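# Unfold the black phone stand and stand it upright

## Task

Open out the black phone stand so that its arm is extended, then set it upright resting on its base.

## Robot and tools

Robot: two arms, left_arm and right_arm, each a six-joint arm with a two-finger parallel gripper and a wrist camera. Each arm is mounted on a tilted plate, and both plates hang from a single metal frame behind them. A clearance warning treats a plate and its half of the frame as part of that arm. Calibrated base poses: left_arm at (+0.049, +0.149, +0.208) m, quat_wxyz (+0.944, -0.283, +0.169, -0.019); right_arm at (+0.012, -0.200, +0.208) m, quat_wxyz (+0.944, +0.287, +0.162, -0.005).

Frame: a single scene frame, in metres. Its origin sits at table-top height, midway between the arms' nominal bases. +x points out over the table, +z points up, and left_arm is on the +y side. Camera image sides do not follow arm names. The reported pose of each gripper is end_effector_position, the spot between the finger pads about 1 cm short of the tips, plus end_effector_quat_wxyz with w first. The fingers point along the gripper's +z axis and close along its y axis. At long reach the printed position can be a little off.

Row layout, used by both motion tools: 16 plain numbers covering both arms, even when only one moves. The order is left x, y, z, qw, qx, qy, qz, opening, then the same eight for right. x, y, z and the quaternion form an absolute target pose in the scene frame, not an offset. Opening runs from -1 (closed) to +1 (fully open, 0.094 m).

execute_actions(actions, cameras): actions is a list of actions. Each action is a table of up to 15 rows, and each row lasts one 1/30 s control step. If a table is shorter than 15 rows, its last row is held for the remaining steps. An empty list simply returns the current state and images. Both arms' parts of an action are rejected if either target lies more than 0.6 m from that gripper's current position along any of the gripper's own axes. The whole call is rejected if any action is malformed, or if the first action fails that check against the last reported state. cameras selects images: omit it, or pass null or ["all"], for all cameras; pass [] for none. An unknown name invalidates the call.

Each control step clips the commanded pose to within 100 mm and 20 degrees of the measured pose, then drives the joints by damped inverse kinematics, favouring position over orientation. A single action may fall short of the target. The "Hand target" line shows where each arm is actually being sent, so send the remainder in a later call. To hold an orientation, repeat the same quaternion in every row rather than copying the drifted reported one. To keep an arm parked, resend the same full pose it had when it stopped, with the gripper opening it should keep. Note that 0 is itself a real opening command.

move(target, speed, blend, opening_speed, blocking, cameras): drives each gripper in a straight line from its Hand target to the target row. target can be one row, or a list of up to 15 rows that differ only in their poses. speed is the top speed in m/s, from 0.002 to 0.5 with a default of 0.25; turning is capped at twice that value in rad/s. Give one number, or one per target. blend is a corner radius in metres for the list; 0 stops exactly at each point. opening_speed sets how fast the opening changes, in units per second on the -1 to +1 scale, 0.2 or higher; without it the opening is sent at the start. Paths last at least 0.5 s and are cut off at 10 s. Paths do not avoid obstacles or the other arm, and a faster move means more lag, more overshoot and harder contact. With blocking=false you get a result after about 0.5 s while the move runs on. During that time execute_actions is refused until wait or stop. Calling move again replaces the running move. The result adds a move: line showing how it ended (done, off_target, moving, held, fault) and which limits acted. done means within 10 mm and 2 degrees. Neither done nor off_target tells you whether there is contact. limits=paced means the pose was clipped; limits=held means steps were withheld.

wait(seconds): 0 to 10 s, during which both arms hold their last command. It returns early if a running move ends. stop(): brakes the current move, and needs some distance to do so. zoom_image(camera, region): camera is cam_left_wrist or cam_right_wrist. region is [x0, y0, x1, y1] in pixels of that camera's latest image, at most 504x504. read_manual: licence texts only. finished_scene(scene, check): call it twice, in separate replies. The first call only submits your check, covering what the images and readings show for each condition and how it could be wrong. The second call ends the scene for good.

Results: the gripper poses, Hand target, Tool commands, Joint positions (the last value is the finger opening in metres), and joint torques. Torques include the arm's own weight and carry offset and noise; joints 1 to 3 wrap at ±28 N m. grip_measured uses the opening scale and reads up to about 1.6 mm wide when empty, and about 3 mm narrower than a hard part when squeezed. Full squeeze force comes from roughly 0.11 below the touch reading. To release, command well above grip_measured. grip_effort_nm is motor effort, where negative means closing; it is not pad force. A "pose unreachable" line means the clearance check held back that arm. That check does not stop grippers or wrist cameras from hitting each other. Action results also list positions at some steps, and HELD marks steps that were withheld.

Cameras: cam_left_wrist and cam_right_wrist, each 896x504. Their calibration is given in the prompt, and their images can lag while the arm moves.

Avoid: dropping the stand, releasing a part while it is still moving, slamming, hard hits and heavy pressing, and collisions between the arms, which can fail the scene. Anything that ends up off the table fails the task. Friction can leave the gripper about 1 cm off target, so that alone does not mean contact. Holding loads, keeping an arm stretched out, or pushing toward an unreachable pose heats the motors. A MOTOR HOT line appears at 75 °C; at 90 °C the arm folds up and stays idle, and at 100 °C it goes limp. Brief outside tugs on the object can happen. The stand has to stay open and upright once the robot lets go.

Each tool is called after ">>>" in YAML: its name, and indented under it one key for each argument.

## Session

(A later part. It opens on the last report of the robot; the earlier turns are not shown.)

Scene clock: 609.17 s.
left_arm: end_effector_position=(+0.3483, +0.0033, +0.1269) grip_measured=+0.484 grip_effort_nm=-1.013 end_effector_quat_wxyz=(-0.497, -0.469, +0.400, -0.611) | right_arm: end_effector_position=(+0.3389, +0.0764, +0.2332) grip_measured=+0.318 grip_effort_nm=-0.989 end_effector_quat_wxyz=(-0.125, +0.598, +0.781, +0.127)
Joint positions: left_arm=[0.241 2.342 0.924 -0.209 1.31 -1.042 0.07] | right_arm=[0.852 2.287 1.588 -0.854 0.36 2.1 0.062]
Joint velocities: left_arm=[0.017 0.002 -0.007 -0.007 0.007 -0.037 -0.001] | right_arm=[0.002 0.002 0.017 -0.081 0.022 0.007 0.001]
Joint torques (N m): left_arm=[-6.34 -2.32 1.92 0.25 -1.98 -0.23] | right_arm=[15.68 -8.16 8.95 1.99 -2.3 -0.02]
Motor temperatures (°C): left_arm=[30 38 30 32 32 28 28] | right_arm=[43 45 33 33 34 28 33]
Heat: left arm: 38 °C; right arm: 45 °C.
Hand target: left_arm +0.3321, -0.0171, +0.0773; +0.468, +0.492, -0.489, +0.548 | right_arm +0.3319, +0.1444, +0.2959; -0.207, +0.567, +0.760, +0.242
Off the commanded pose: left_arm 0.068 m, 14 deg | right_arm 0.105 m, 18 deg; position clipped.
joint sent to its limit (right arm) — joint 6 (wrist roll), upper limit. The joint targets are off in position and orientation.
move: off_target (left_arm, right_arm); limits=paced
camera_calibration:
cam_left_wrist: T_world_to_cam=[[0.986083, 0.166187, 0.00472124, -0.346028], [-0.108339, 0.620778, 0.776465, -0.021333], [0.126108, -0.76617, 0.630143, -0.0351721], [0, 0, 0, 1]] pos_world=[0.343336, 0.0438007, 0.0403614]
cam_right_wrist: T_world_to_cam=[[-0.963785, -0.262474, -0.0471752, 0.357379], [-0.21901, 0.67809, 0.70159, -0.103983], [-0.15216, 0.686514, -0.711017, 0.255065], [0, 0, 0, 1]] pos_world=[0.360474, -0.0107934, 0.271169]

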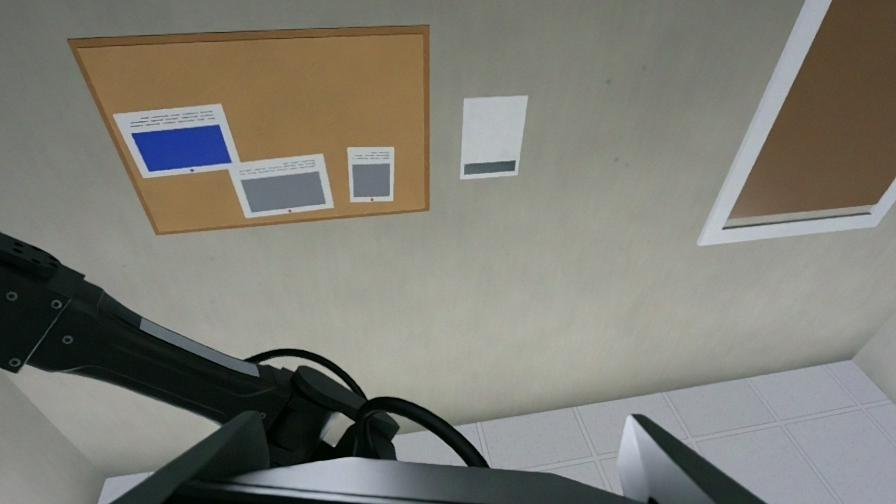

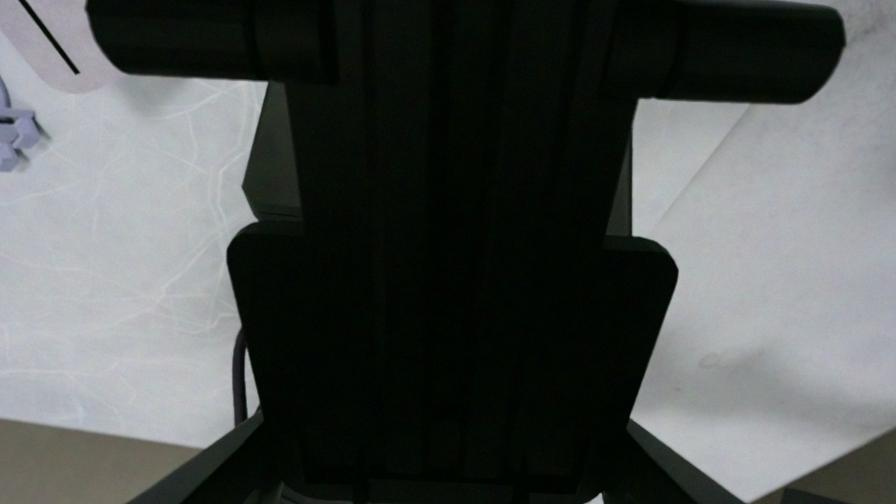

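>>> move:
  target: [0.345,0.000,0.122,-0.497,-0.469,0.400,-0.611,0.35,0.337,0.085,0.245,-0.183,0.683,0.683,0.183,0.2]
  speed: 0.06

Scene clock: 615.87 s.
left_arm: end_effector_position=(+0.3448, +0.0035, +0.1297) grip_measured=+0.483 grip_effort_nm=-1.013 end_effector_quat_wxyz=(-0.498, -0.462, +0.403, -0.613) | right_arm: end_effector_position=(+0.3372, +0.0718, +0.2304) grip_measured=+0.318 grip_effort_nm=-0.984 end_effector_quat_wxyz=(-0.159, +0.610, +0.754, +0.186)
Joint positions: left_arm=[0.241 2.342 0.929 -0.262 1.312 -0.984 0.07] | right_arm=[0.81 2.165 1.385 -0.638 0.275 2.064 0.062]
Joint velocities: left_arm=[0.012 -0.002 -0.017 0.022 0.051 0.007 0] | right_arm=[0.002 -0.017 -0.007 0.022 -0.007 0.007 0]
Joint torques (N m): left_arm=[-4.66 -5.46 0.27 -0.41 0.48 -0.41] | right_arm=[7.43 -9.63 3.3 1.23 -1.11 0.35]
Motor temperatures (°C): left_arm=[30 38 30 32 32 28 28] | right_arm=[42 46 32 33 34 28 33]
Heat: left arm: 38 °C; right arm: 46 °C.
Hand target: left_arm +0.3447, +0.0002, +0.1222; +0.498, +0.467, -0.400, +0.611 | right_arm +0.3378, +0.0840, +0.2461; -0.196, +0.619, +0.729, +0.218
Off the commanded pose: left_arm 0.008 m, 1 deg | right_arm 0.020 m, 12 deg.
joint sent to its limit (right arm) — joint 6 (wrist roll), upper limit. The joint targets are off in orientation, not in position.
move: off_target (right_arm)
camera_calibration:
cam_left_wrist: T_world_to_cam=[[0.987038, 0.159469, 0.018045, -0.344663], [-0.115165, 0.625499, 0.771678, -0.0210391], [0.111772, -0.763754, 0.635757, -0.0320961], [0, 0, 0, 1]] pos_world=[0.34136, 0.0436094, 0.0428601]
cam_right_wrist: T_world_to_cam=[[-0.976592, -0.197389, -0.0854761, 0.362929], [-0.187648, 0.587541, 0.787137, -0.123043], [-0.105151, 0.784751, -0.610827, 0.209996], [0, 0, 0, 1]] pos_world=[0.353426, -0.0208636, 0.256145]

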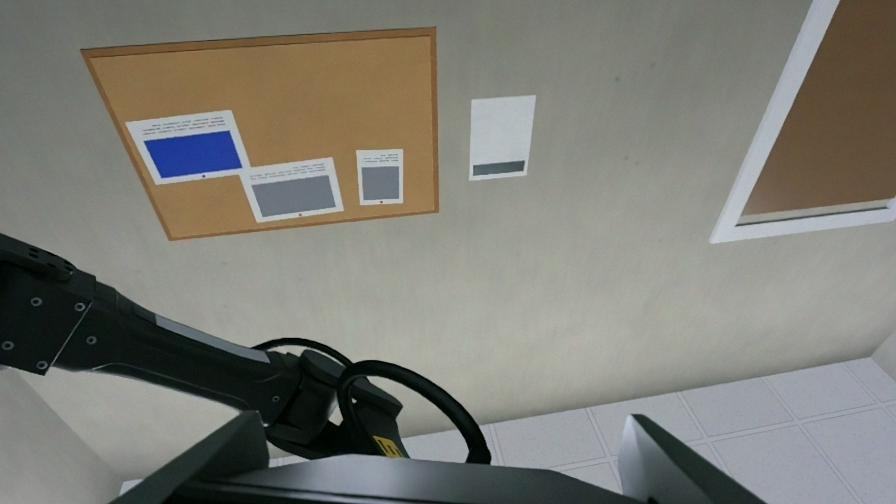

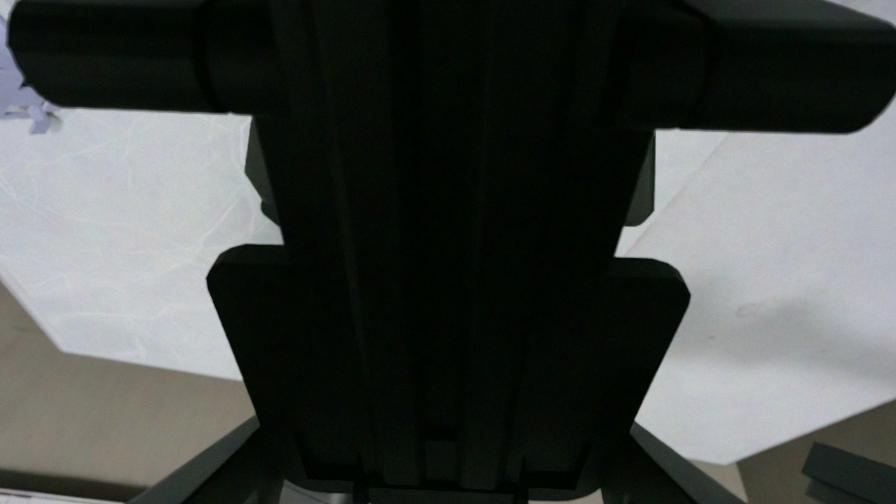

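>>> move:
  target: [0.345,0.000,0.122,-0.497,-0.469,0.400,-0.611,0.9,0.337,0.085,0.245,-0.183,0.683,0.683,0.183,0.2]
  speed: 0.06
  opening_speed: 0.6
  cameras: []

>>> move:
  target: [0.335,0.17,0.133,-0.4732,-0.5255,0.4732,-0.5255,0.9,0.337,0.085,0.255,-0.183,0.683,0.683,0.183,0.2]
  speed: 0.12

Scene clock: 621.03 s.
left_arm: end_effector_position=(+0.3479, +0.0041, +0.1299) grip_measured=+0.899 grip_effort_nm=0.085 end_effector_quat_wxyz=(-0.503, -0.467, +0.393, -0.611) | right_arm: end_effector_position=(+0.3364, +0.0852, +0.2362) grip_measured=+0.318 grip_effort_nm=-0.984 end_effector_quat_wxyz=(-0.189, +0.617, +0.735, +0.207)
Joint positions: left_arm=[0.241 2.342 0.929 -0.239 1.322 -1.029 0.089] | right_arm=[0.81 2.165 1.375 -0.586 0.212 2.092 0.062]
Joint velocities: left_arm=[-0.012 -0.027 -0.002 -0.007 0.022 -0.051 0] | right_arm=[-0.002 0.012 -0.002 0.007 -0.007 0.051 0.001]
Joint torques (N m): left_arm=[-4.71 -5.75 -0.13 -0.52 0.37 -0.07] | right_arm=[7.39 -9.69 3.85 0.82 -0.47 0.08]
Motor temperatures (°C): left_arm=[30 38 30 32 32 28 28] | right_arm=[41 46 31 32 34 28 33]
Heat: left arm: 38 °C; right arm: 46 °C.
Hand target: left_arm +0.3450, +0.0003, +0.1222; +0.497, +0.468, -0.400, +0.611 | right_arm +0.3376, +0.0847, +0.2450; -0.197, +0.620, +0.727, +0.219
Off the commanded pose: left_arm 0.009 m, 1 deg | right_arm 0.009 m, 10 deg.
joint sent to its limit (right arm) — joint 6 (wrist roll), upper limit. The joint targets are off in orientation, not in position.
move: off_target (right_arm)
No camera images: "cameras" was empty.

Scene clock: 623.27 s.
left_arm: end_effector_position=(+0.3313, +0.1668, +0.1311) grip_measured=+0.899 grip_effort_nm=0.081 end_effector_quat_wxyz=(-0.488, -0.522, +0.467, -0.520) | right_arm: end_effector_position=(+0.3362, +0.0856, +0.2364) grip_measured=+0.318 grip_effort_nm=-0.984 end_effector_quat_wxyz=(-0.191, +0.617, +0.735, +0.208)
Joint positions: left_arm=[0.649 2.127 1.214 -1.284 0.933 -0.419 0.089] | right_arm=[0.81 2.165 1.375 -0.585 0.209 2.092 0.062]
Joint velocities: left_arm=[-0.007 -0.017 -0.002 0.022 -0.037 0.037 -0.001] | right_arm=[-0.002 -0.012 -0.007 0.022 0.037 -0.007 0]
Joint torques (N m): left_arm=[-2.33 -10.62 1.76 -2.04 0.14 0.09] | right_arm=[8.44 -10.48 4.27 0.57 -0.53 0.05]
Motor temperatures (°C): left_arm=[30 39 30 32 32 28 28] | right_arm=[40 47 31 32 33 28 33]
Heat: left arm: 39 °C; right arm: 47 °C.
Hand target: left_arm +0.3335, +0.1713, +0.1326; +0.478, +0.522, -0.475, +0.523 | right_arm +0.3370, +0.0847, +0.2544; -0.198, +0.615, +0.730, +0.223
Off the commanded pose: left_arm 0.005 m, 2 deg | right_arm 0.019 m, 10 deg.
joint sent to its limit (right arm) — joint 6 (wrist roll), upper limit. The joint targets are off in orientation, not in position.
move: off_target (right_arm)
camera_calibration:
cam_left_wrist: T_world_to_cam=[[0.996478, 0.071366, -0.0440269, -0.337776], [0.00785778, 0.443261, 0.896358, -0.152535], [0.0834849, -0.893547, 0.441139, 0.149725], [0, 0, 0, 1]] pos_world=[0.325285, 0.225505, 0.0558053]
cam_right_wrist: T_world_to_cam=[[-0.984153, -0.162485, -0.0710036, 0.361324], [-0.147801, 0.53045, 0.834732, -0.155886], [-0.0979675, 0.831998, -0.54606, 0.180954], [0, 0, 0, 1]] pos_world=[0.350285, -0.00915391, 0.25459]

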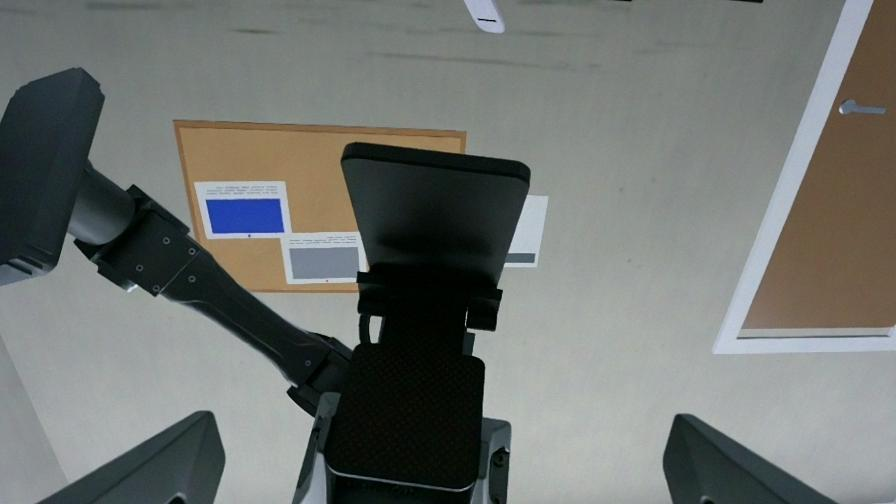

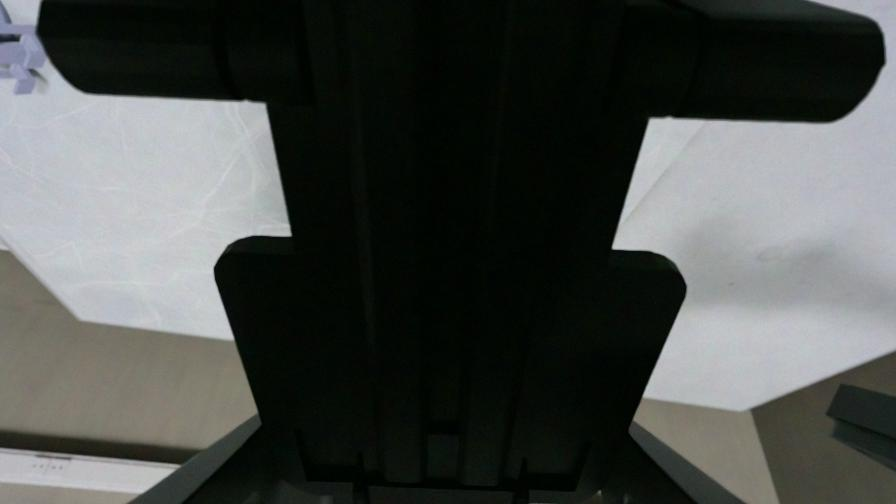

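>>> move:
  target:
    - [0.333,0.13,0.162,-0.3924,-0.5688,0.5501,-0.469,0.9,0.337,0.085,0.255,-0.183,0.683,0.683,0.183,0.2]
    - [0.340,0.027,0.139,-0.3924,-0.5688,0.5501,-0.469,0.9,0.337,0.085,0.255,-0.183,0.683,0.683,0.183,0.2]
  speed: 0.06

Scene clock: 640.40 s.
left_arm: end_effector_position=(+0.3519, +0.0368, +0.1405) grip_measured=+0.899 grip_effort_nm=0.085 end_effector_quat_wxyz=(-0.375, -0.578, +0.547, -0.476) | right_arm: end_effector_position=(+0.3361, +0.0857, +0.2365) grip_measured=+0.318 grip_effort_nm=-0.984 end_effector_quat_wxyz=(-0.191, +0.617, +0.735, +0.208)
Joint positions: left_arm=[0.16 1.832 0.674 -0.08 0.791 -1.362 0.089] | right_arm=[0.81 2.165 1.375 -0.585 0.209 2.092 0.062]
Joint velocities: left_arm=[0.007 -0.002 0.007 0.051 0.051 0.022 0.001] | right_arm=[-0.007 0.007 -0.007 0.037 0.022 -0.081 -0.001]
Joint torques (N m): left_arm=[-5.74 -5.09 1.7 -0.24 0.62 -0.08] | right_arm=[8.38 -10.8 4.44 0.6 -0.46 0.03]
Motor temperatures (°C): left_arm=[30 42 30 33 31 28 27] | right_arm=[38 49 30 31 32 28 33]
Heat: left arm: 42 °C; right arm: 49 °C.
Hand target: left_arm +0.3440, +0.0282, +0.1403; +0.389, +0.573, -0.547, +0.470 | right_arm +0.3371, +0.0847, +0.2544; -0.198, +0.615, +0.730, +0.224
Off the commanded pose: left_arm 0.016 m, 2 deg | right_arm 0.019 m, 10 deg.
joint sent to its limit (right arm) — joint 6 (wrist roll), upper limit. The joint targets are off in orientation, not in position.
move: off_target (left_arm, right_arm)
camera_calibration:
cam_left_wrist: T_world_to_cam=[[0.991609, 0.112637, 0.0634331, -0.36352], [-0.0810779, 0.15972, 0.983827, -0.0739949], [0.100684, -0.980715, 0.167512, 0.0633153], [0, 0, 0, 1]] pos_world=[0.348096, 0.114858, 0.0852513]
cam_right_wrist: T_world_to_cam=[[-0.984142, -0.16269, -0.0706906, 0.361197], [-0.147587, 0.529922, 0.835105, -0.156109], [-0.0984026, 0.832295, -0.545529, 0.1809], [0, 0, 0, 1]] pos_world=[0.35023, -0.00907387, 0.254587]

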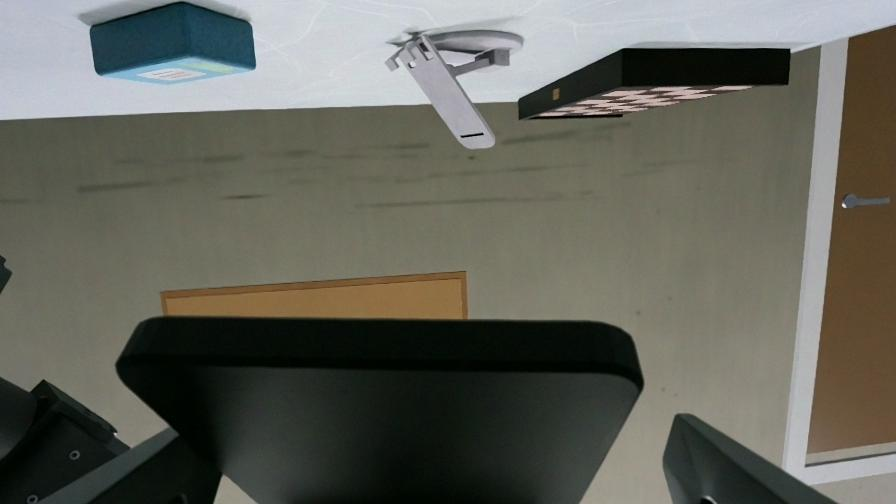

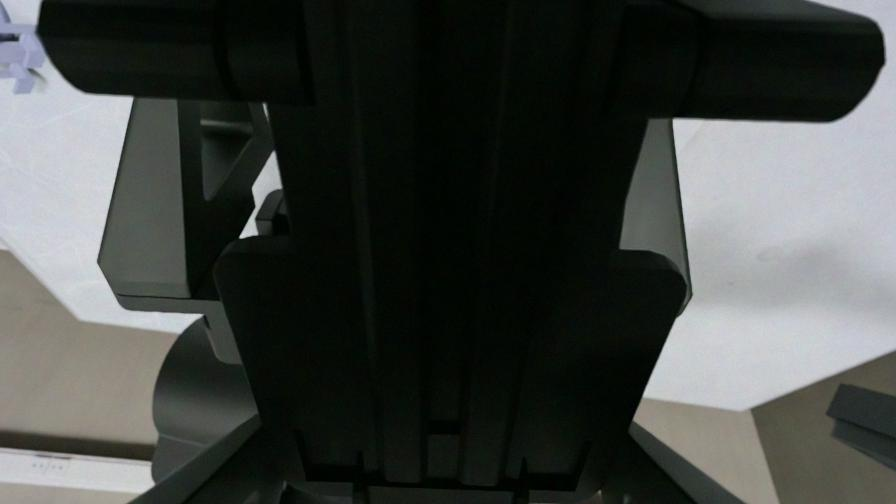

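>>> move:
  target: [0.332,0.022,0.137,-0.3924,-0.5688,0.5501,-0.469,0.9,0.337,0.085,0.255,-0.183,0.683,0.683,0.183,0.2]
  speed: 0.05

Scene clock: 646.27 s.
left_arm: end_effector_position=(+0.3401, +0.0317, +0.1364) grip_measured=+0.899 grip_effort_nm=0.081 end_effector_quat_wxyz=(-0.380, -0.578, +0.546, -0.472) | right_arm: end_effector_position=(+0.3361, +0.0857, +0.2365) grip_measured=+0.318 grip_effort_nm=-0.984 end_effector_quat_wxyz=(-0.191, +0.617, +0.735, +0.208)
Joint positions: left_arm=[0.16 1.847 0.637 -0.041 0.791 -1.362 0.089] | right_arm=[0.81 2.165 1.375 -0.585 0.209 2.092 0.062]
Joint velocities: left_arm=[-0.017 -0.012 0.007 0.007 0.051 -0.051 -0.001] | right_arm=[-0.007 -0.002 0.017 0.007 -0.051 0.022 -0.001]
Joint torques (N m): left_arm=[-5.87 -4.89 1.35 -0.25 0.61 0.02] | right_arm=[8.46 -10.59 4.41 0.57 -0.53 0.06]
Motor temperatures (°C): left_arm=[30 41 29 33 31 28 27] | right_arm=[38 50 30 31 31 28 33]
Heat: left arm: 41 °C; right arm: 50 °C.
Hand target: left_arm +0.3319, +0.0224, +0.1370; +0.392, +0.569, -0.550, +0.469 | right_arm +0.3371, +0.0847, +0.2544; -0.198, +0.615, +0.730, +0.223
Off the commanded pose: left_arm 0.013 m, 2 deg | right_arm 0.019 m, 10 deg.
joint sent to its limit (right arm) — joint 6 (wrist roll), upper limit. The joint targets are off in orientation, not in position.
move: off_target (left_arm, right_arm)
camera_calibration:
cam_left_wrist: T_world_to_cam=[[0.992988, 0.106249, 0.051822, -0.349646], [-0.0687291, 0.162221, 0.984358, -0.0744837], [0.0961804, -0.981018, 0.168386, 0.0615944], [0, 0, 0, 1]] pos_world=[0.336151, 0.109658, 0.0810663]
cam_right_wrist: T_world_to_cam=[[-0.984142, -0.16269, -0.0706906, 0.361197], [-0.147587, 0.529922, 0.835105, -0.156109], [-0.0984026, 0.832295, -0.545529, 0.1809], [0, 0, 0, 1]] pos_world=[0.35023, -0.00907387, 0.254587]

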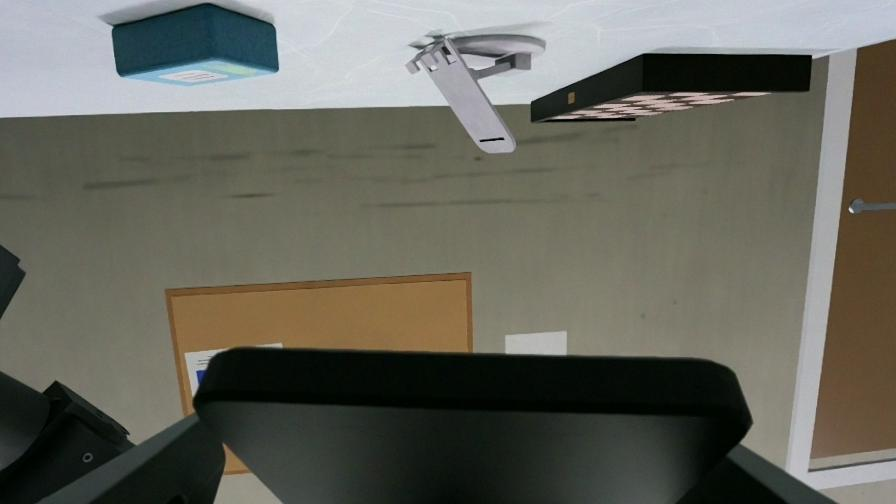

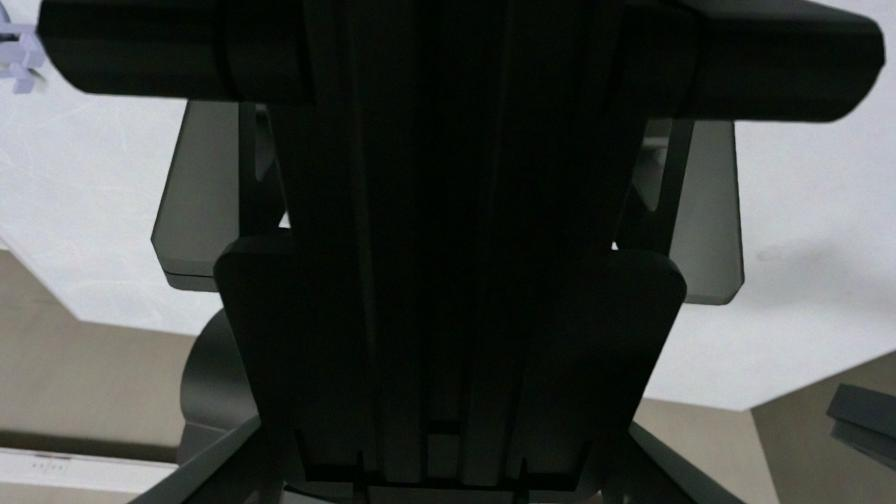

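>>> move:
  target: [0.334,0.020,0.137,-0.3924,-0.5688,0.5501,-0.469,0.35,0.337,0.085,0.255,-0.183,0.683,0.683,0.183,0.2]
  speed: 0.05
  opening_speed: 0.4

Scene clock: 653.10 s.
left_arm: end_effector_position=(+0.3427, +0.0310, +0.1366) grip_measured=+0.491 grip_effort_nm=-1.013 end_effector_quat_wxyz=(-0.375, -0.578, +0.547, -0.475) | right_arm: end_effector_position=(+0.3355, +0.0860, +0.2367) grip_measured=+0.318 grip_effort_nm=-0.984 end_effector_quat_wxyz=(-0.193, +0.618, +0.733, +0.207)
Joint positions: left_arm=[0.155 1.847 0.637 -0.026 0.788 -1.366 0.07] | right_arm=[0.81 2.165 1.375 -0.586 0.205 2.097 0.062]
Joint velocities: left_arm=[-0.017 0.017 0.007 -0.007 -0.007 -0.022 -0.001] | right_arm=[0.017 -0.002 -0.002 -0.037 0.022 0.051 0]
Joint torques (N m): left_arm=[-6.23 -4.42 1.85 -0.33 0.63 -0.05] | right_arm=[8.59 -10.47 4.55 0.57 -0.46 0]
Motor temperatures (°C): left_arm=[30 40 29 32 31 28 27] | right_arm=[38 50 30 31 31 28 33]
Heat: left arm: 40 °C; right arm: 50 °C.
Hand target: left_arm +0.3337, +0.0205, +0.1373; +0.392, +0.569, -0.550, +0.469 | right_arm +0.3371, +0.0848, +0.2545; -0.198, +0.615, +0.730, +0.223
Off the commanded pose: left_arm 0.014 m, 2 deg | right_arm 0.018 m, 10 deg.
joint sent to its limit (right arm) — joint 6 (wrist roll), upper limit. The joint targets are off in orientation, not in position.
move: off_target (left_arm, right_arm)
camera_calibration:
cam_left_wrist: T_world_to_cam=[[0.991872, 0.110399, 0.0632663, -0.353471], [-0.0804365, 0.158755, 0.984036, -0.070248], [0.0985929, -0.981126, 0.166344, 0.0601327], [0, 0, 0, 1]] pos_world=[0.339019, 0.109173, 0.0814866]
cam_right_wrist: T_world_to_cam=[[-0.984868, -0.160347, -0.0657594, 0.359494], [-0.141928, 0.528479, 0.836998, -0.158745], [-0.0994575, 0.833666, -0.54324, 0.180406], [0, 0, 0, 1]] pos_world=[0.349466, -0.00886081, 0.254513]

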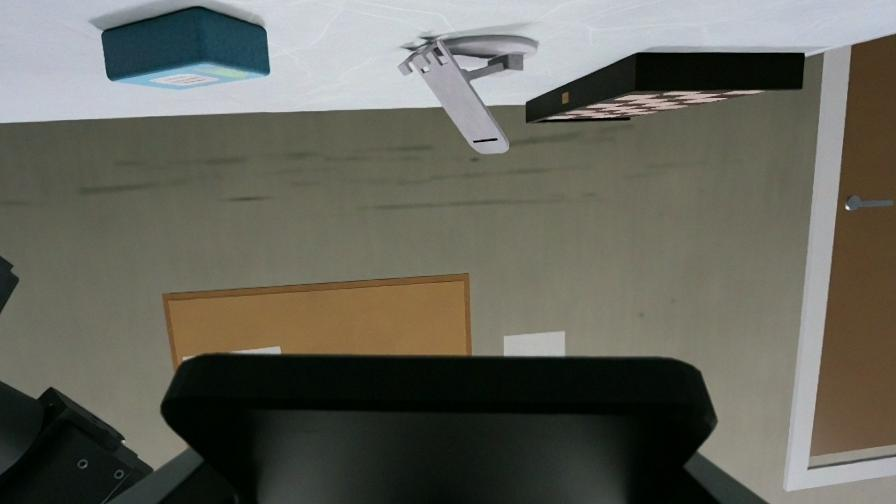

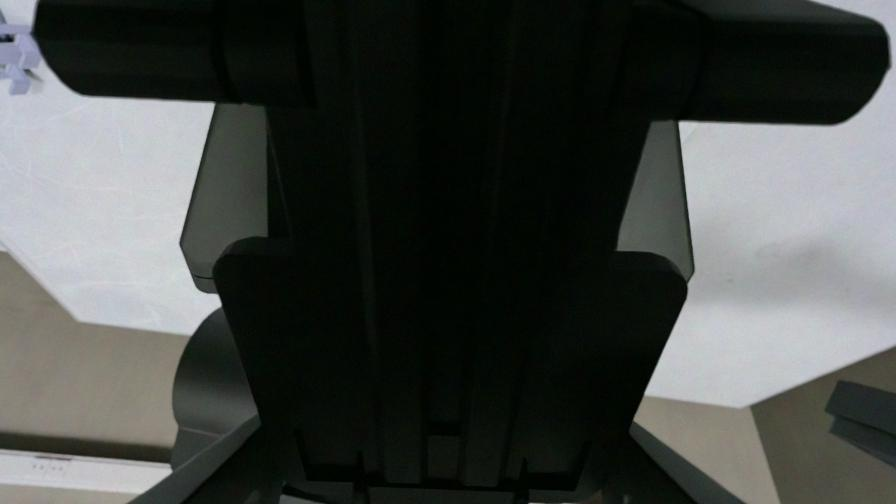

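>>> move:
  target: [0.334,0.020,0.137,-0.3924,-0.5688,0.5501,-0.469,0.35,0.337,0.085,0.252,-0.193,0.618,0.733,0.207,0.75]
  speed: 0.05
  opening_speed: 0.3

Scene clock: 657.50 s.
left_arm: end_effector_position=(+0.3407, +0.0296, +0.1340) grip_measured=+0.490 grip_effort_nm=-1.018 end_effector_quat_wxyz=(-0.376, -0.579, +0.550, -0.469) | right_arm: end_effector_position=(+0.3354, +0.0838, +0.2381) grip_measured=+0.748 grip_effort_nm=0.173 end_effector_quat_wxyz=(-0.194, +0.617, +0.736, +0.202)
Joint positions: left_arm=[0.151 1.855 0.637 -0.025 0.776 -1.369 0.07] | right_arm=[0.81 2.165 1.388 -0.611 0.206 2.098 0.082]
Joint velocities: left_arm=[0.022 -0.017 0.007 0.051 -0.051 -0.022 -0.001] | right_arm=[-0.002 -0.007 -0.017 0.037 -0.007 0.022 0]
Joint torques (N m): left_arm=[-5.93 -4.9 1.84 -0.32 0.73 -0.01] | right_arm=[8.59 -8.84 5.76 0.42 -0.34 0.04]
Motor temperatures (°C): left_arm=[30 40 29 32 31 28 27] | right_arm=[38 50 30 31 31 28 33]
Heat: left arm: 40 °C; right arm: 50 °C.
Hand target: left_arm +0.3338, +0.0202, +0.1370; +0.392, +0.569, -0.550, +0.469 | right_arm +0.3368, +0.0846, +0.2517; -0.194, +0.613, +0.736, +0.210
Off the commanded pose: left_arm 0.012 m, 2 deg | right_arm 0.014 m, 1 deg.
joint sent to its limit (right arm) — joint 6 (wrist roll), upper limit. The joint targets still meet the commanded pose.
move: off_target (left_arm, right_arm)
camera_calibration:
cam_left_wrist: T_world_to_cam=[[0.993098, 0.103175, 0.0557861, -0.350354], [-0.0709841, 0.150056, 0.986126, -0.0708574], [0.0933728, -0.983279, 0.156344, 0.0625337], [0, 0, 0, 1]] pos_world=[0.337067, 0.108269, 0.0796425]
cam_right_wrist: T_world_to_cam=[[-0.984155, -0.167347, -0.0586048, 0.357788], [-0.140526, 0.534582, 0.833351, -0.158933], [-0.10813, 0.828382, -0.549628, 0.187866], [0, 0, 0, 1]] pos_world=[0.350098, -0.0107878, 0.256671]

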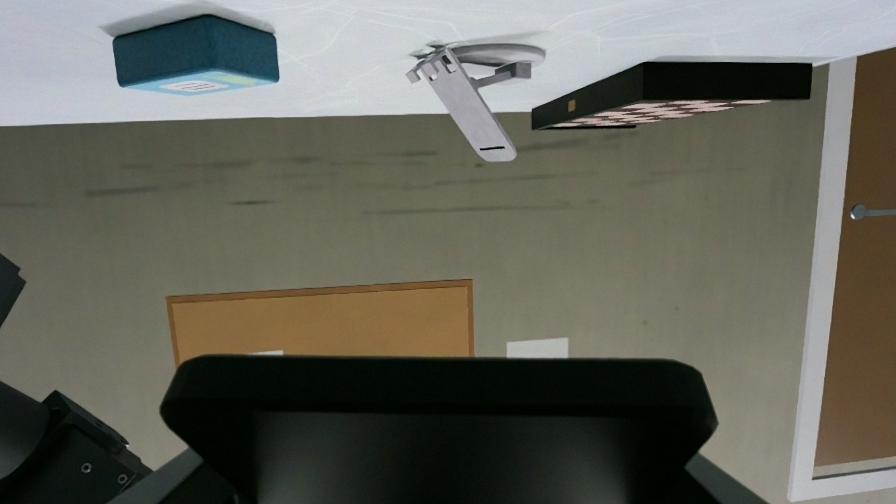

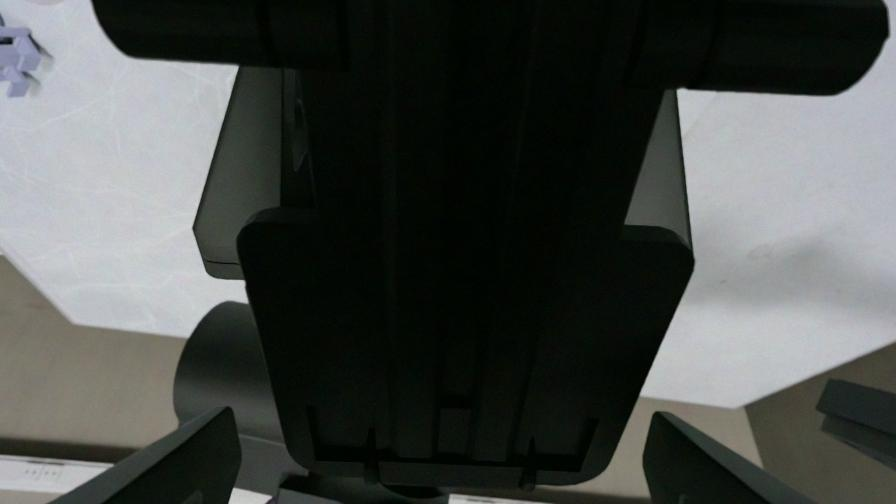

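>>> move:
  target:
    - [0.334,0.020,0.137,-0.3924,-0.5688,0.5501,-0.469,0.35,0.337,0.035,0.32,-0.193,0.618,0.733,0.207,0.75]
    - [0.334,0.020,0.137,-0.3924,-0.5688,0.5501,-0.469,0.35,0.325,-0.10,0.30,-0.183,0.683,0.683,0.183,0.75]
  speed: 0.12

Scene clock: 661.90 s.
left_arm: end_effector_position=(+0.3407, +0.0296, +0.1339) grip_measured=+0.490 grip_effort_nm=-1.013 end_effector_quat_wxyz=(-0.376, -0.580, +0.550, -0.469) | right_arm: end_effector_position=(+0.3296, -0.0927, +0.3023) grip_measured=+0.748 grip_effort_nm=0.168 end_effector_quat_wxyz=(-0.185, +0.678, +0.682, +0.201)
Joint positions: left_arm=[0.151 1.855 0.637 -0.025 0.775 -1.369 0.07] | right_arm=[0.665 1.56 1.185 -0.944 0.217 2.098 0.082]
Joint velocities: left_arm=[-0.007 -0.002 -0.002 0.007 0.007 -0.037 0] | right_arm=[-0.017 -0.002 0.007 -0.007 0.022 -0.037 0]
Joint torques (N m): left_arm=[-5.94 -4.92 1.84 -0.32 0.74 -0.01] | right_arm=[4.26 -5.14 3.52 0.3 -0.22 0.02]
Motor temperatures (°C): left_arm=[30 39 29 32 31 28 27] | right_arm=[38 49 30 31 31 28 32]
Heat: left arm: 39 °C; right arm: 49 °C.
Hand target: left_arm +0.3338, +0.0203, +0.1370; +0.392, +0.569, -0.550, +0.469 | right_arm +0.3219, -0.1006, +0.2989; -0.183, +0.680, +0.686, +0.187
Off the commanded pose: left_arm 0.012 m, 2 deg | right_arm 0.009 m, 2 deg.
joint sent to its limit (right arm) — joint 6 (wrist roll), upper limit. The joint targets still meet the commanded pose.
move: off_target (left_arm)
camera_calibration:
cam_left_wrist: T_world_to_cam=[[0.993106, 0.103112, 0.0557616, -0.35034], [-0.070915, 0.14969, 0.986187, -0.0708176], [0.0933403, -0.983342, 0.155971, 0.0626249], [0, 0, 0, 1]] pos_world=[0.337057, 0.108306, 0.0796072]
cam_right_wrist: T_world_to_cam=[[-0.999681, -0.0092237, -0.0235311, 0.335488], [-0.0246633, 0.55948, 0.828477, -0.15332], [0.00552356, 0.828793, -0.559529, 0.334289], [0, 0, 0, 1]] pos_world=[0.329753, -0.188182, 0.321961]

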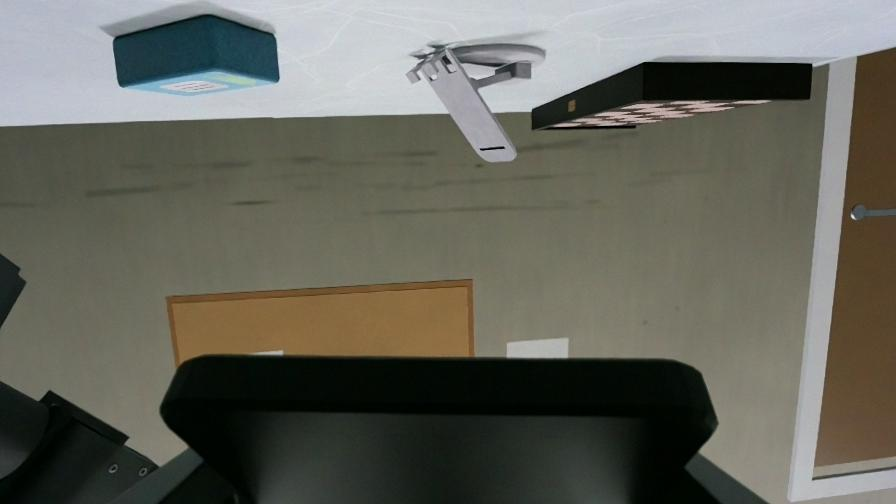

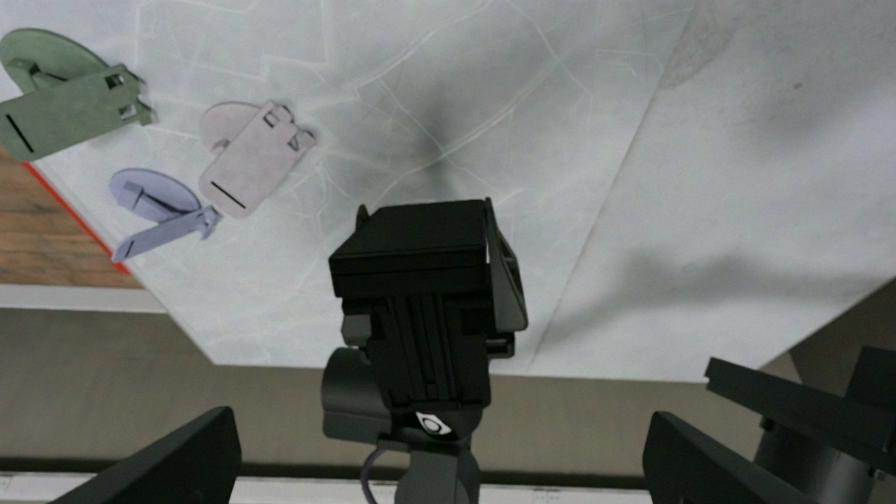

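>>> move:
  target:
    - [0.334,0.05,0.16,-0.30,-0.6403,0.6403,-0.30,0.35,0.325,-0.10,0.30,-0.183,0.683,0.683,0.183,0.75]
    - [0.334,0.11,0.13,-0.141,-0.6928,0.6928,-0.141,0.35,0.325,-0.10,0.30,-0.183,0.683,0.683,0.183,0.75]
  speed: 0.15
  blend: 0.03

Scene clock: 672.63 s.
left_arm: end_effector_position=(+0.3290, +0.1126, +0.1241) grip_measured=+0.490 grip_effort_nm=-1.018 end_effector_quat_wxyz=(+0.150, +0.693, -0.692, +0.132) | right_arm: end_effector_position=(+0.3276, -0.0937, +0.3017) grip_measured=+0.748 grip_effort_nm=0.164 end_effector_quat_wxyz=(-0.186, +0.677, +0.684, +0.197)
Joint positions: left_arm=[-0.138 1.539 0.708 -0.444 -0.213 -1.655 0.07] | right_arm=[0.665 1.56 1.185 -0.953 0.217 2.098 0.082]
Joint velocities: left_arm=[-0.007 -0.017 0.007 -0.022 -0.066 -0.007 0] | right_arm=[-0.002 0.022 0.012 -0.022 -0.022 0.007 0.002]
Joint torques (N m): left_arm=[-5.63 -6.69 6.9 -0.24 0.22 -0.11] | right_arm=[4.01 -4.16 4.78 0.33 -0.21 0]
Motor temperatures (°C): left_arm=[30 40 30 32 31 28 28] | right_arm=[36 45 30 30 31 28 31]
Heat: left arm: 40 °C; right arm: 45 °C.
Hand target: left_arm +0.3356, +0.1107, +0.1326; +0.145, +0.691, -0.694, +0.142 | right_arm +0.3250, -0.0999, +0.2998; -0.184, +0.680, +0.685, +0.185
Off the commanded pose: left_arm 0.008 m, 2 deg | right_arm 0.007 m, 2 deg.
joint sent to its limit (right arm) — joint 6 (wrist roll), upper limit. The joint targets still meet the commanded pose.
move: done
camera_calibration:
cam_left_wrist: T_world_to_cam=[[0.998787, 0.00947314, -0.0483123, -0.32511], [0.0423076, -0.666988, 0.743866, 0.0104042], [-0.025177, -0.745008, -0.66658, 0.261107], [0, 0, 0, 1]] pos_world=[0.33085, 0.204546, 0.150603]
cam_right_wrist: T_world_to_cam=[[-0.999728, -0.0151875, -0.0176973, 0.33116], [-0.0231782, 0.563321, 0.825913, -0.151621], [-0.00257434, 0.826099, -0.56352, 0.338372], [0, 0, 0, 1]] pos_world=[0.328427, -0.189088, 0.321765]

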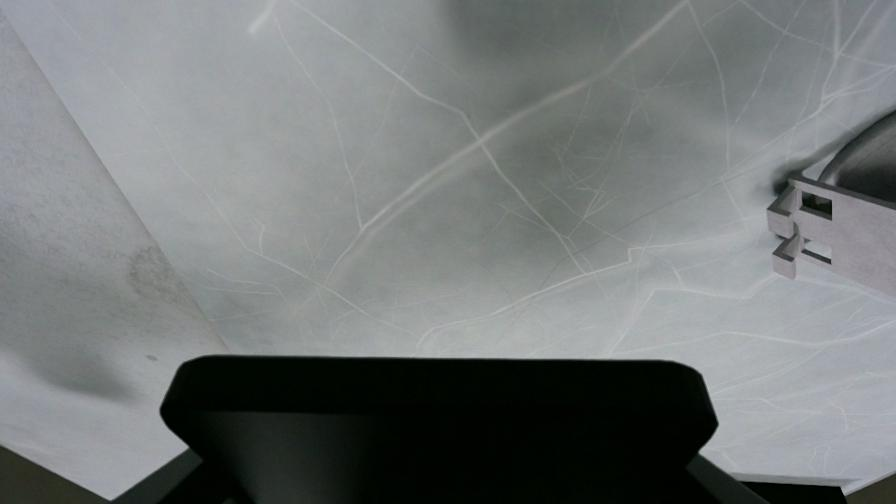

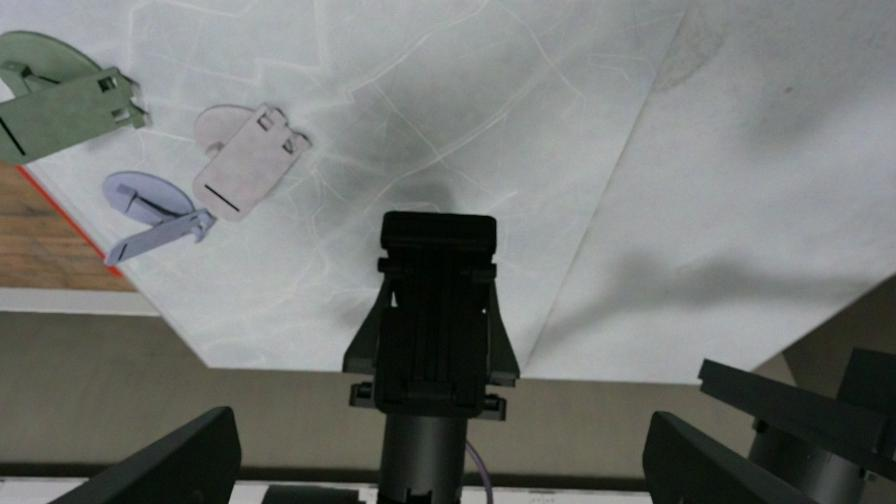

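>>> move:
  target:
    - [0.334,0.11,0.06,-0.141,-0.6928,0.6928,-0.141,0.35,0.325,-0.10,0.30,-0.183,0.683,0.683,0.183,0.75]
    - [0.334,0.11,0.034,-0.141,-0.6928,0.6928,-0.141,0.35,0.325,-0.10,0.30,-0.183,0.683,0.683,0.183,0.75]
  speed: [0.1,0.03]

Scene clock: 677.90 s.
left_arm: end_effector_position=(+0.3375, +0.1143, +0.0371) grip_measured=+0.490 grip_effort_nm=-1.018 end_effector_quat_wxyz=(+0.130, +0.696, -0.693, +0.138) | right_arm: end_effector_position=(+0.3275, -0.0937, +0.3017) grip_measured=+0.748 grip_effort_nm=0.164 end_effector_quat_wxyz=(-0.186, +0.677, +0.684, +0.197)
Joint positions: left_arm=[0.044 1.837 0.679 -0.045 -0.174 -1.468 0.07] | right_arm=[0.665 1.56 1.185 -0.954 0.217 2.098 0.082]
Joint velocities: left_arm=[0.017 -0.012 -0.022 0.007 -0.037 -0.022 -0.001] | right_arm=[-0.002 -0.007 -0.002 0.007 0.022 -0.022 0]
Joint torques (N m): left_arm=[-3.52 -5.11 3.1 -0.15 0.41 0.05] | right_arm=[3.84 -4.22 4.77 0.29 -0.24 0.01]
Motor temperatures (°C): left_arm=[30 39 30 32 31 28 28] | right_arm=[36 44 30 30 31 28 31]
Heat: left arm: 39 °C; right arm: 44 °C.
Hand target: left_arm +0.3335, +0.1108, +0.0333; +0.141, +0.693, -0.693, +0.139 | right_arm +0.3250, -0.1000, +0.2998; -0.184, +0.680, +0.685, +0.185
Off the commanded pose: left_arm 0.006 m, 1 deg | right_arm 0.007 m, 2 deg.
joint sent to its limit (right arm) — joint 6 (wrist roll), upper limit. The joint targets still meet the commanded pose.
move: done
camera_calibration:
cam_left_wrist: T_world_to_cam=[[0.99973, 0.0201959, -0.0114575, -0.340736], [0.0221514, -0.681604, 0.731386, 0.0848485], [0.00696152, -0.731442, -0.681868, 0.192813], [0, 0, 0, 1]] pos_world=[0.337422, 0.205746, 0.0655118]
cam_right_wrist: T_world_to_cam=[[-0.999729, -0.0154255, -0.0174633, 0.330987], [-0.0231196, 0.563475, 0.82581, -0.151552], [-0.00289841, 0.825989, -0.563678, 0.338534], [0, 0, 0, 1]] pos_world=[0.328374, -0.189125, 0.321758]

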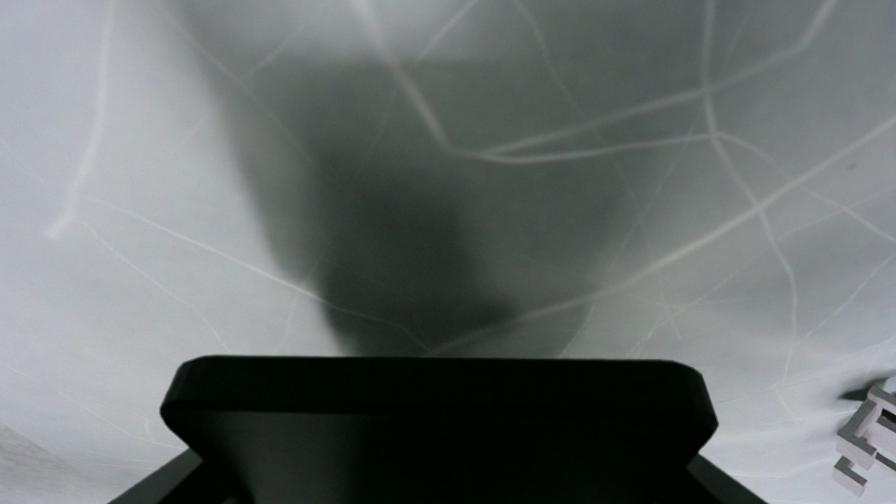

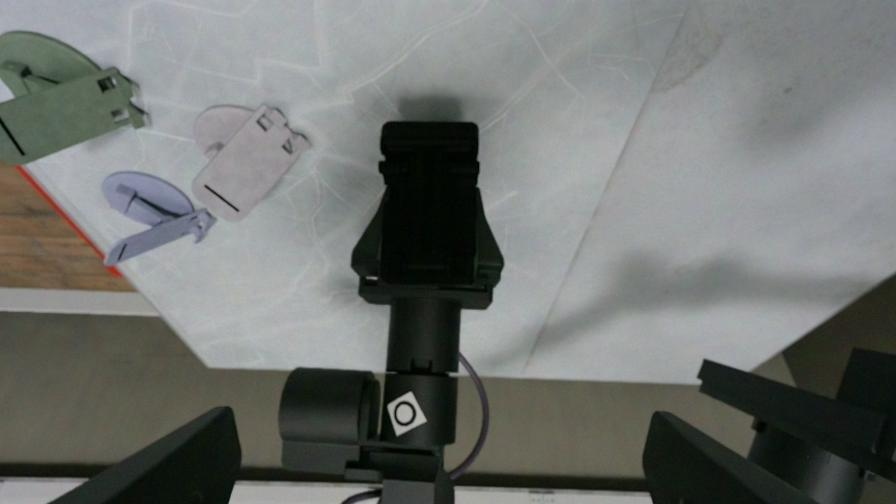

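>>> move:
  target: [0.330,0.11,0.018,-0.141,-0.6928,0.6928,-0.141,0.35,0.325,-0.10,0.30,-0.183,0.683,0.683,0.183,0.75]
  speed: 0.03

Scene clock: 681.17 s.
left_arm: end_effector_position=(+0.3373, +0.1144, +0.0221) grip_measured=+0.490 grip_effort_nm=-1.013 end_effector_quat_wxyz=(+0.128, +0.696, -0.692, +0.142) | right_arm: end_effector_position=(+0.3274, -0.0938, +0.3016) grip_measured=+0.748 grip_effort_nm=0.168 end_effector_quat_wxyz=(-0.186, +0.677, +0.684, +0.196)
Joint positions: left_arm=[0.074 1.893 0.679 0.024 -0.16 -1.438 0.07] | right_arm=[0.665 1.56 1.185 -0.954 0.217 2.098 0.082]
Joint velocities: left_arm=[0.012 -0.027 0.007 -0.037 -0.051 -0.051 0.001] | right_arm=[-0.012 -0.007 -0.007 0.081 -0.022 -0.007 -0.001]
Joint torques (N m): left_arm=[-3.55 -5.18 2.02 -0.12 0.44 0.04] | right_arm=[3.92 -4.22 4.67 0.33 -0.2 0]
Motor temperatures (°C): left_arm=[30 39 30 31 31 28 28] | right_arm=[36 43 30 30 30 28 31]
Heat: left arm: 39 °C; right arm: 43 °C.
Hand target: left_arm +0.3299, +0.1101, +0.0180; +0.141, +0.693, -0.693, +0.141 | right_arm +0.3250, -0.1000, +0.2998; -0.184, +0.680, +0.685, +0.185
Off the commanded pose: left_arm 0.010 m, 2 deg | right_arm 0.007 m, 2 deg.
joint sent to its limit (right arm) — joint 6 (wrist roll), upper limit. The joint targets still meet the commanded pose.
move: done
camera_calibration:
cam_left_wrist: T_world_to_cam=[[0.99971, 0.0237955, -0.00360874, -0.341367], [0.0188359, -0.680214, 0.732771, 0.0967459], [0.014982, -0.732627, -0.680466, 0.18002], [0, 0, 0, 1]] pos_world=[0.336749, 0.205818, 0.0503726]
cam_right_wrist: T_world_to_cam=[[-0.999729, -0.0156634, -0.0172293, 0.330813], [-0.023061, 0.563628, 0.825707, -0.151483], [-0.00322248, 0.82588, -0.563837, 0.338697], [0, 0, 0, 1]] pos_world=[0.328321, -0.189161, 0.32175]

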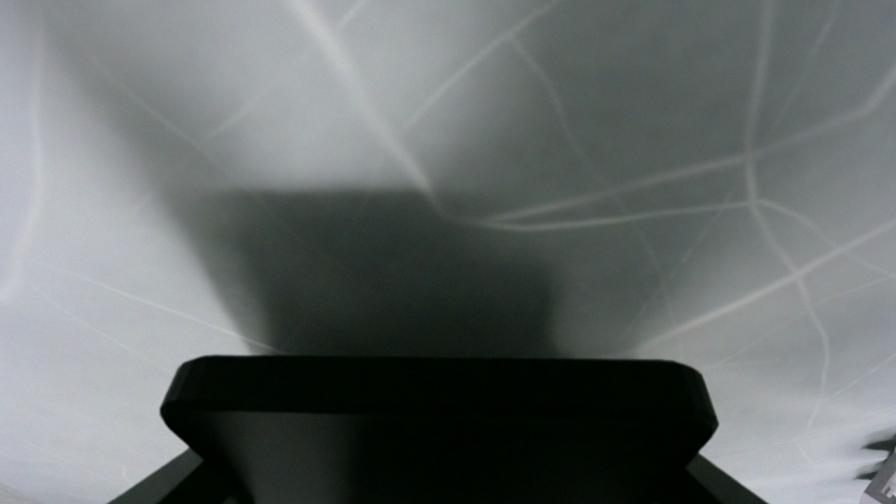

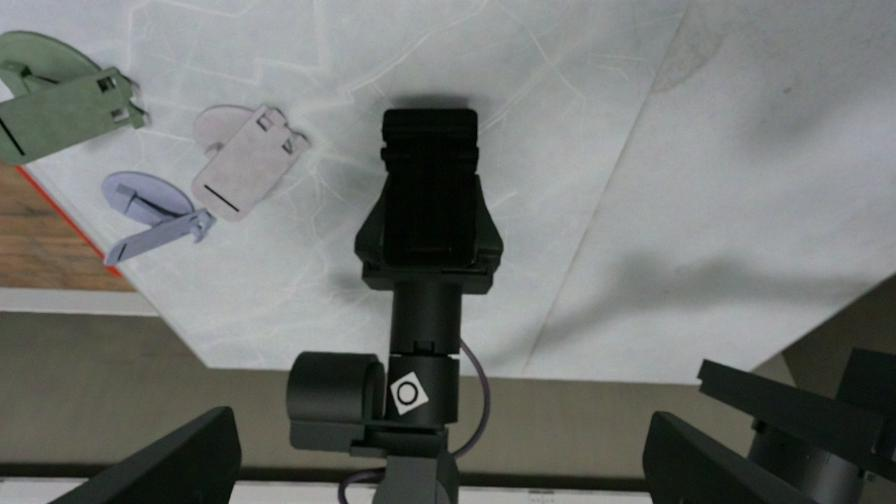

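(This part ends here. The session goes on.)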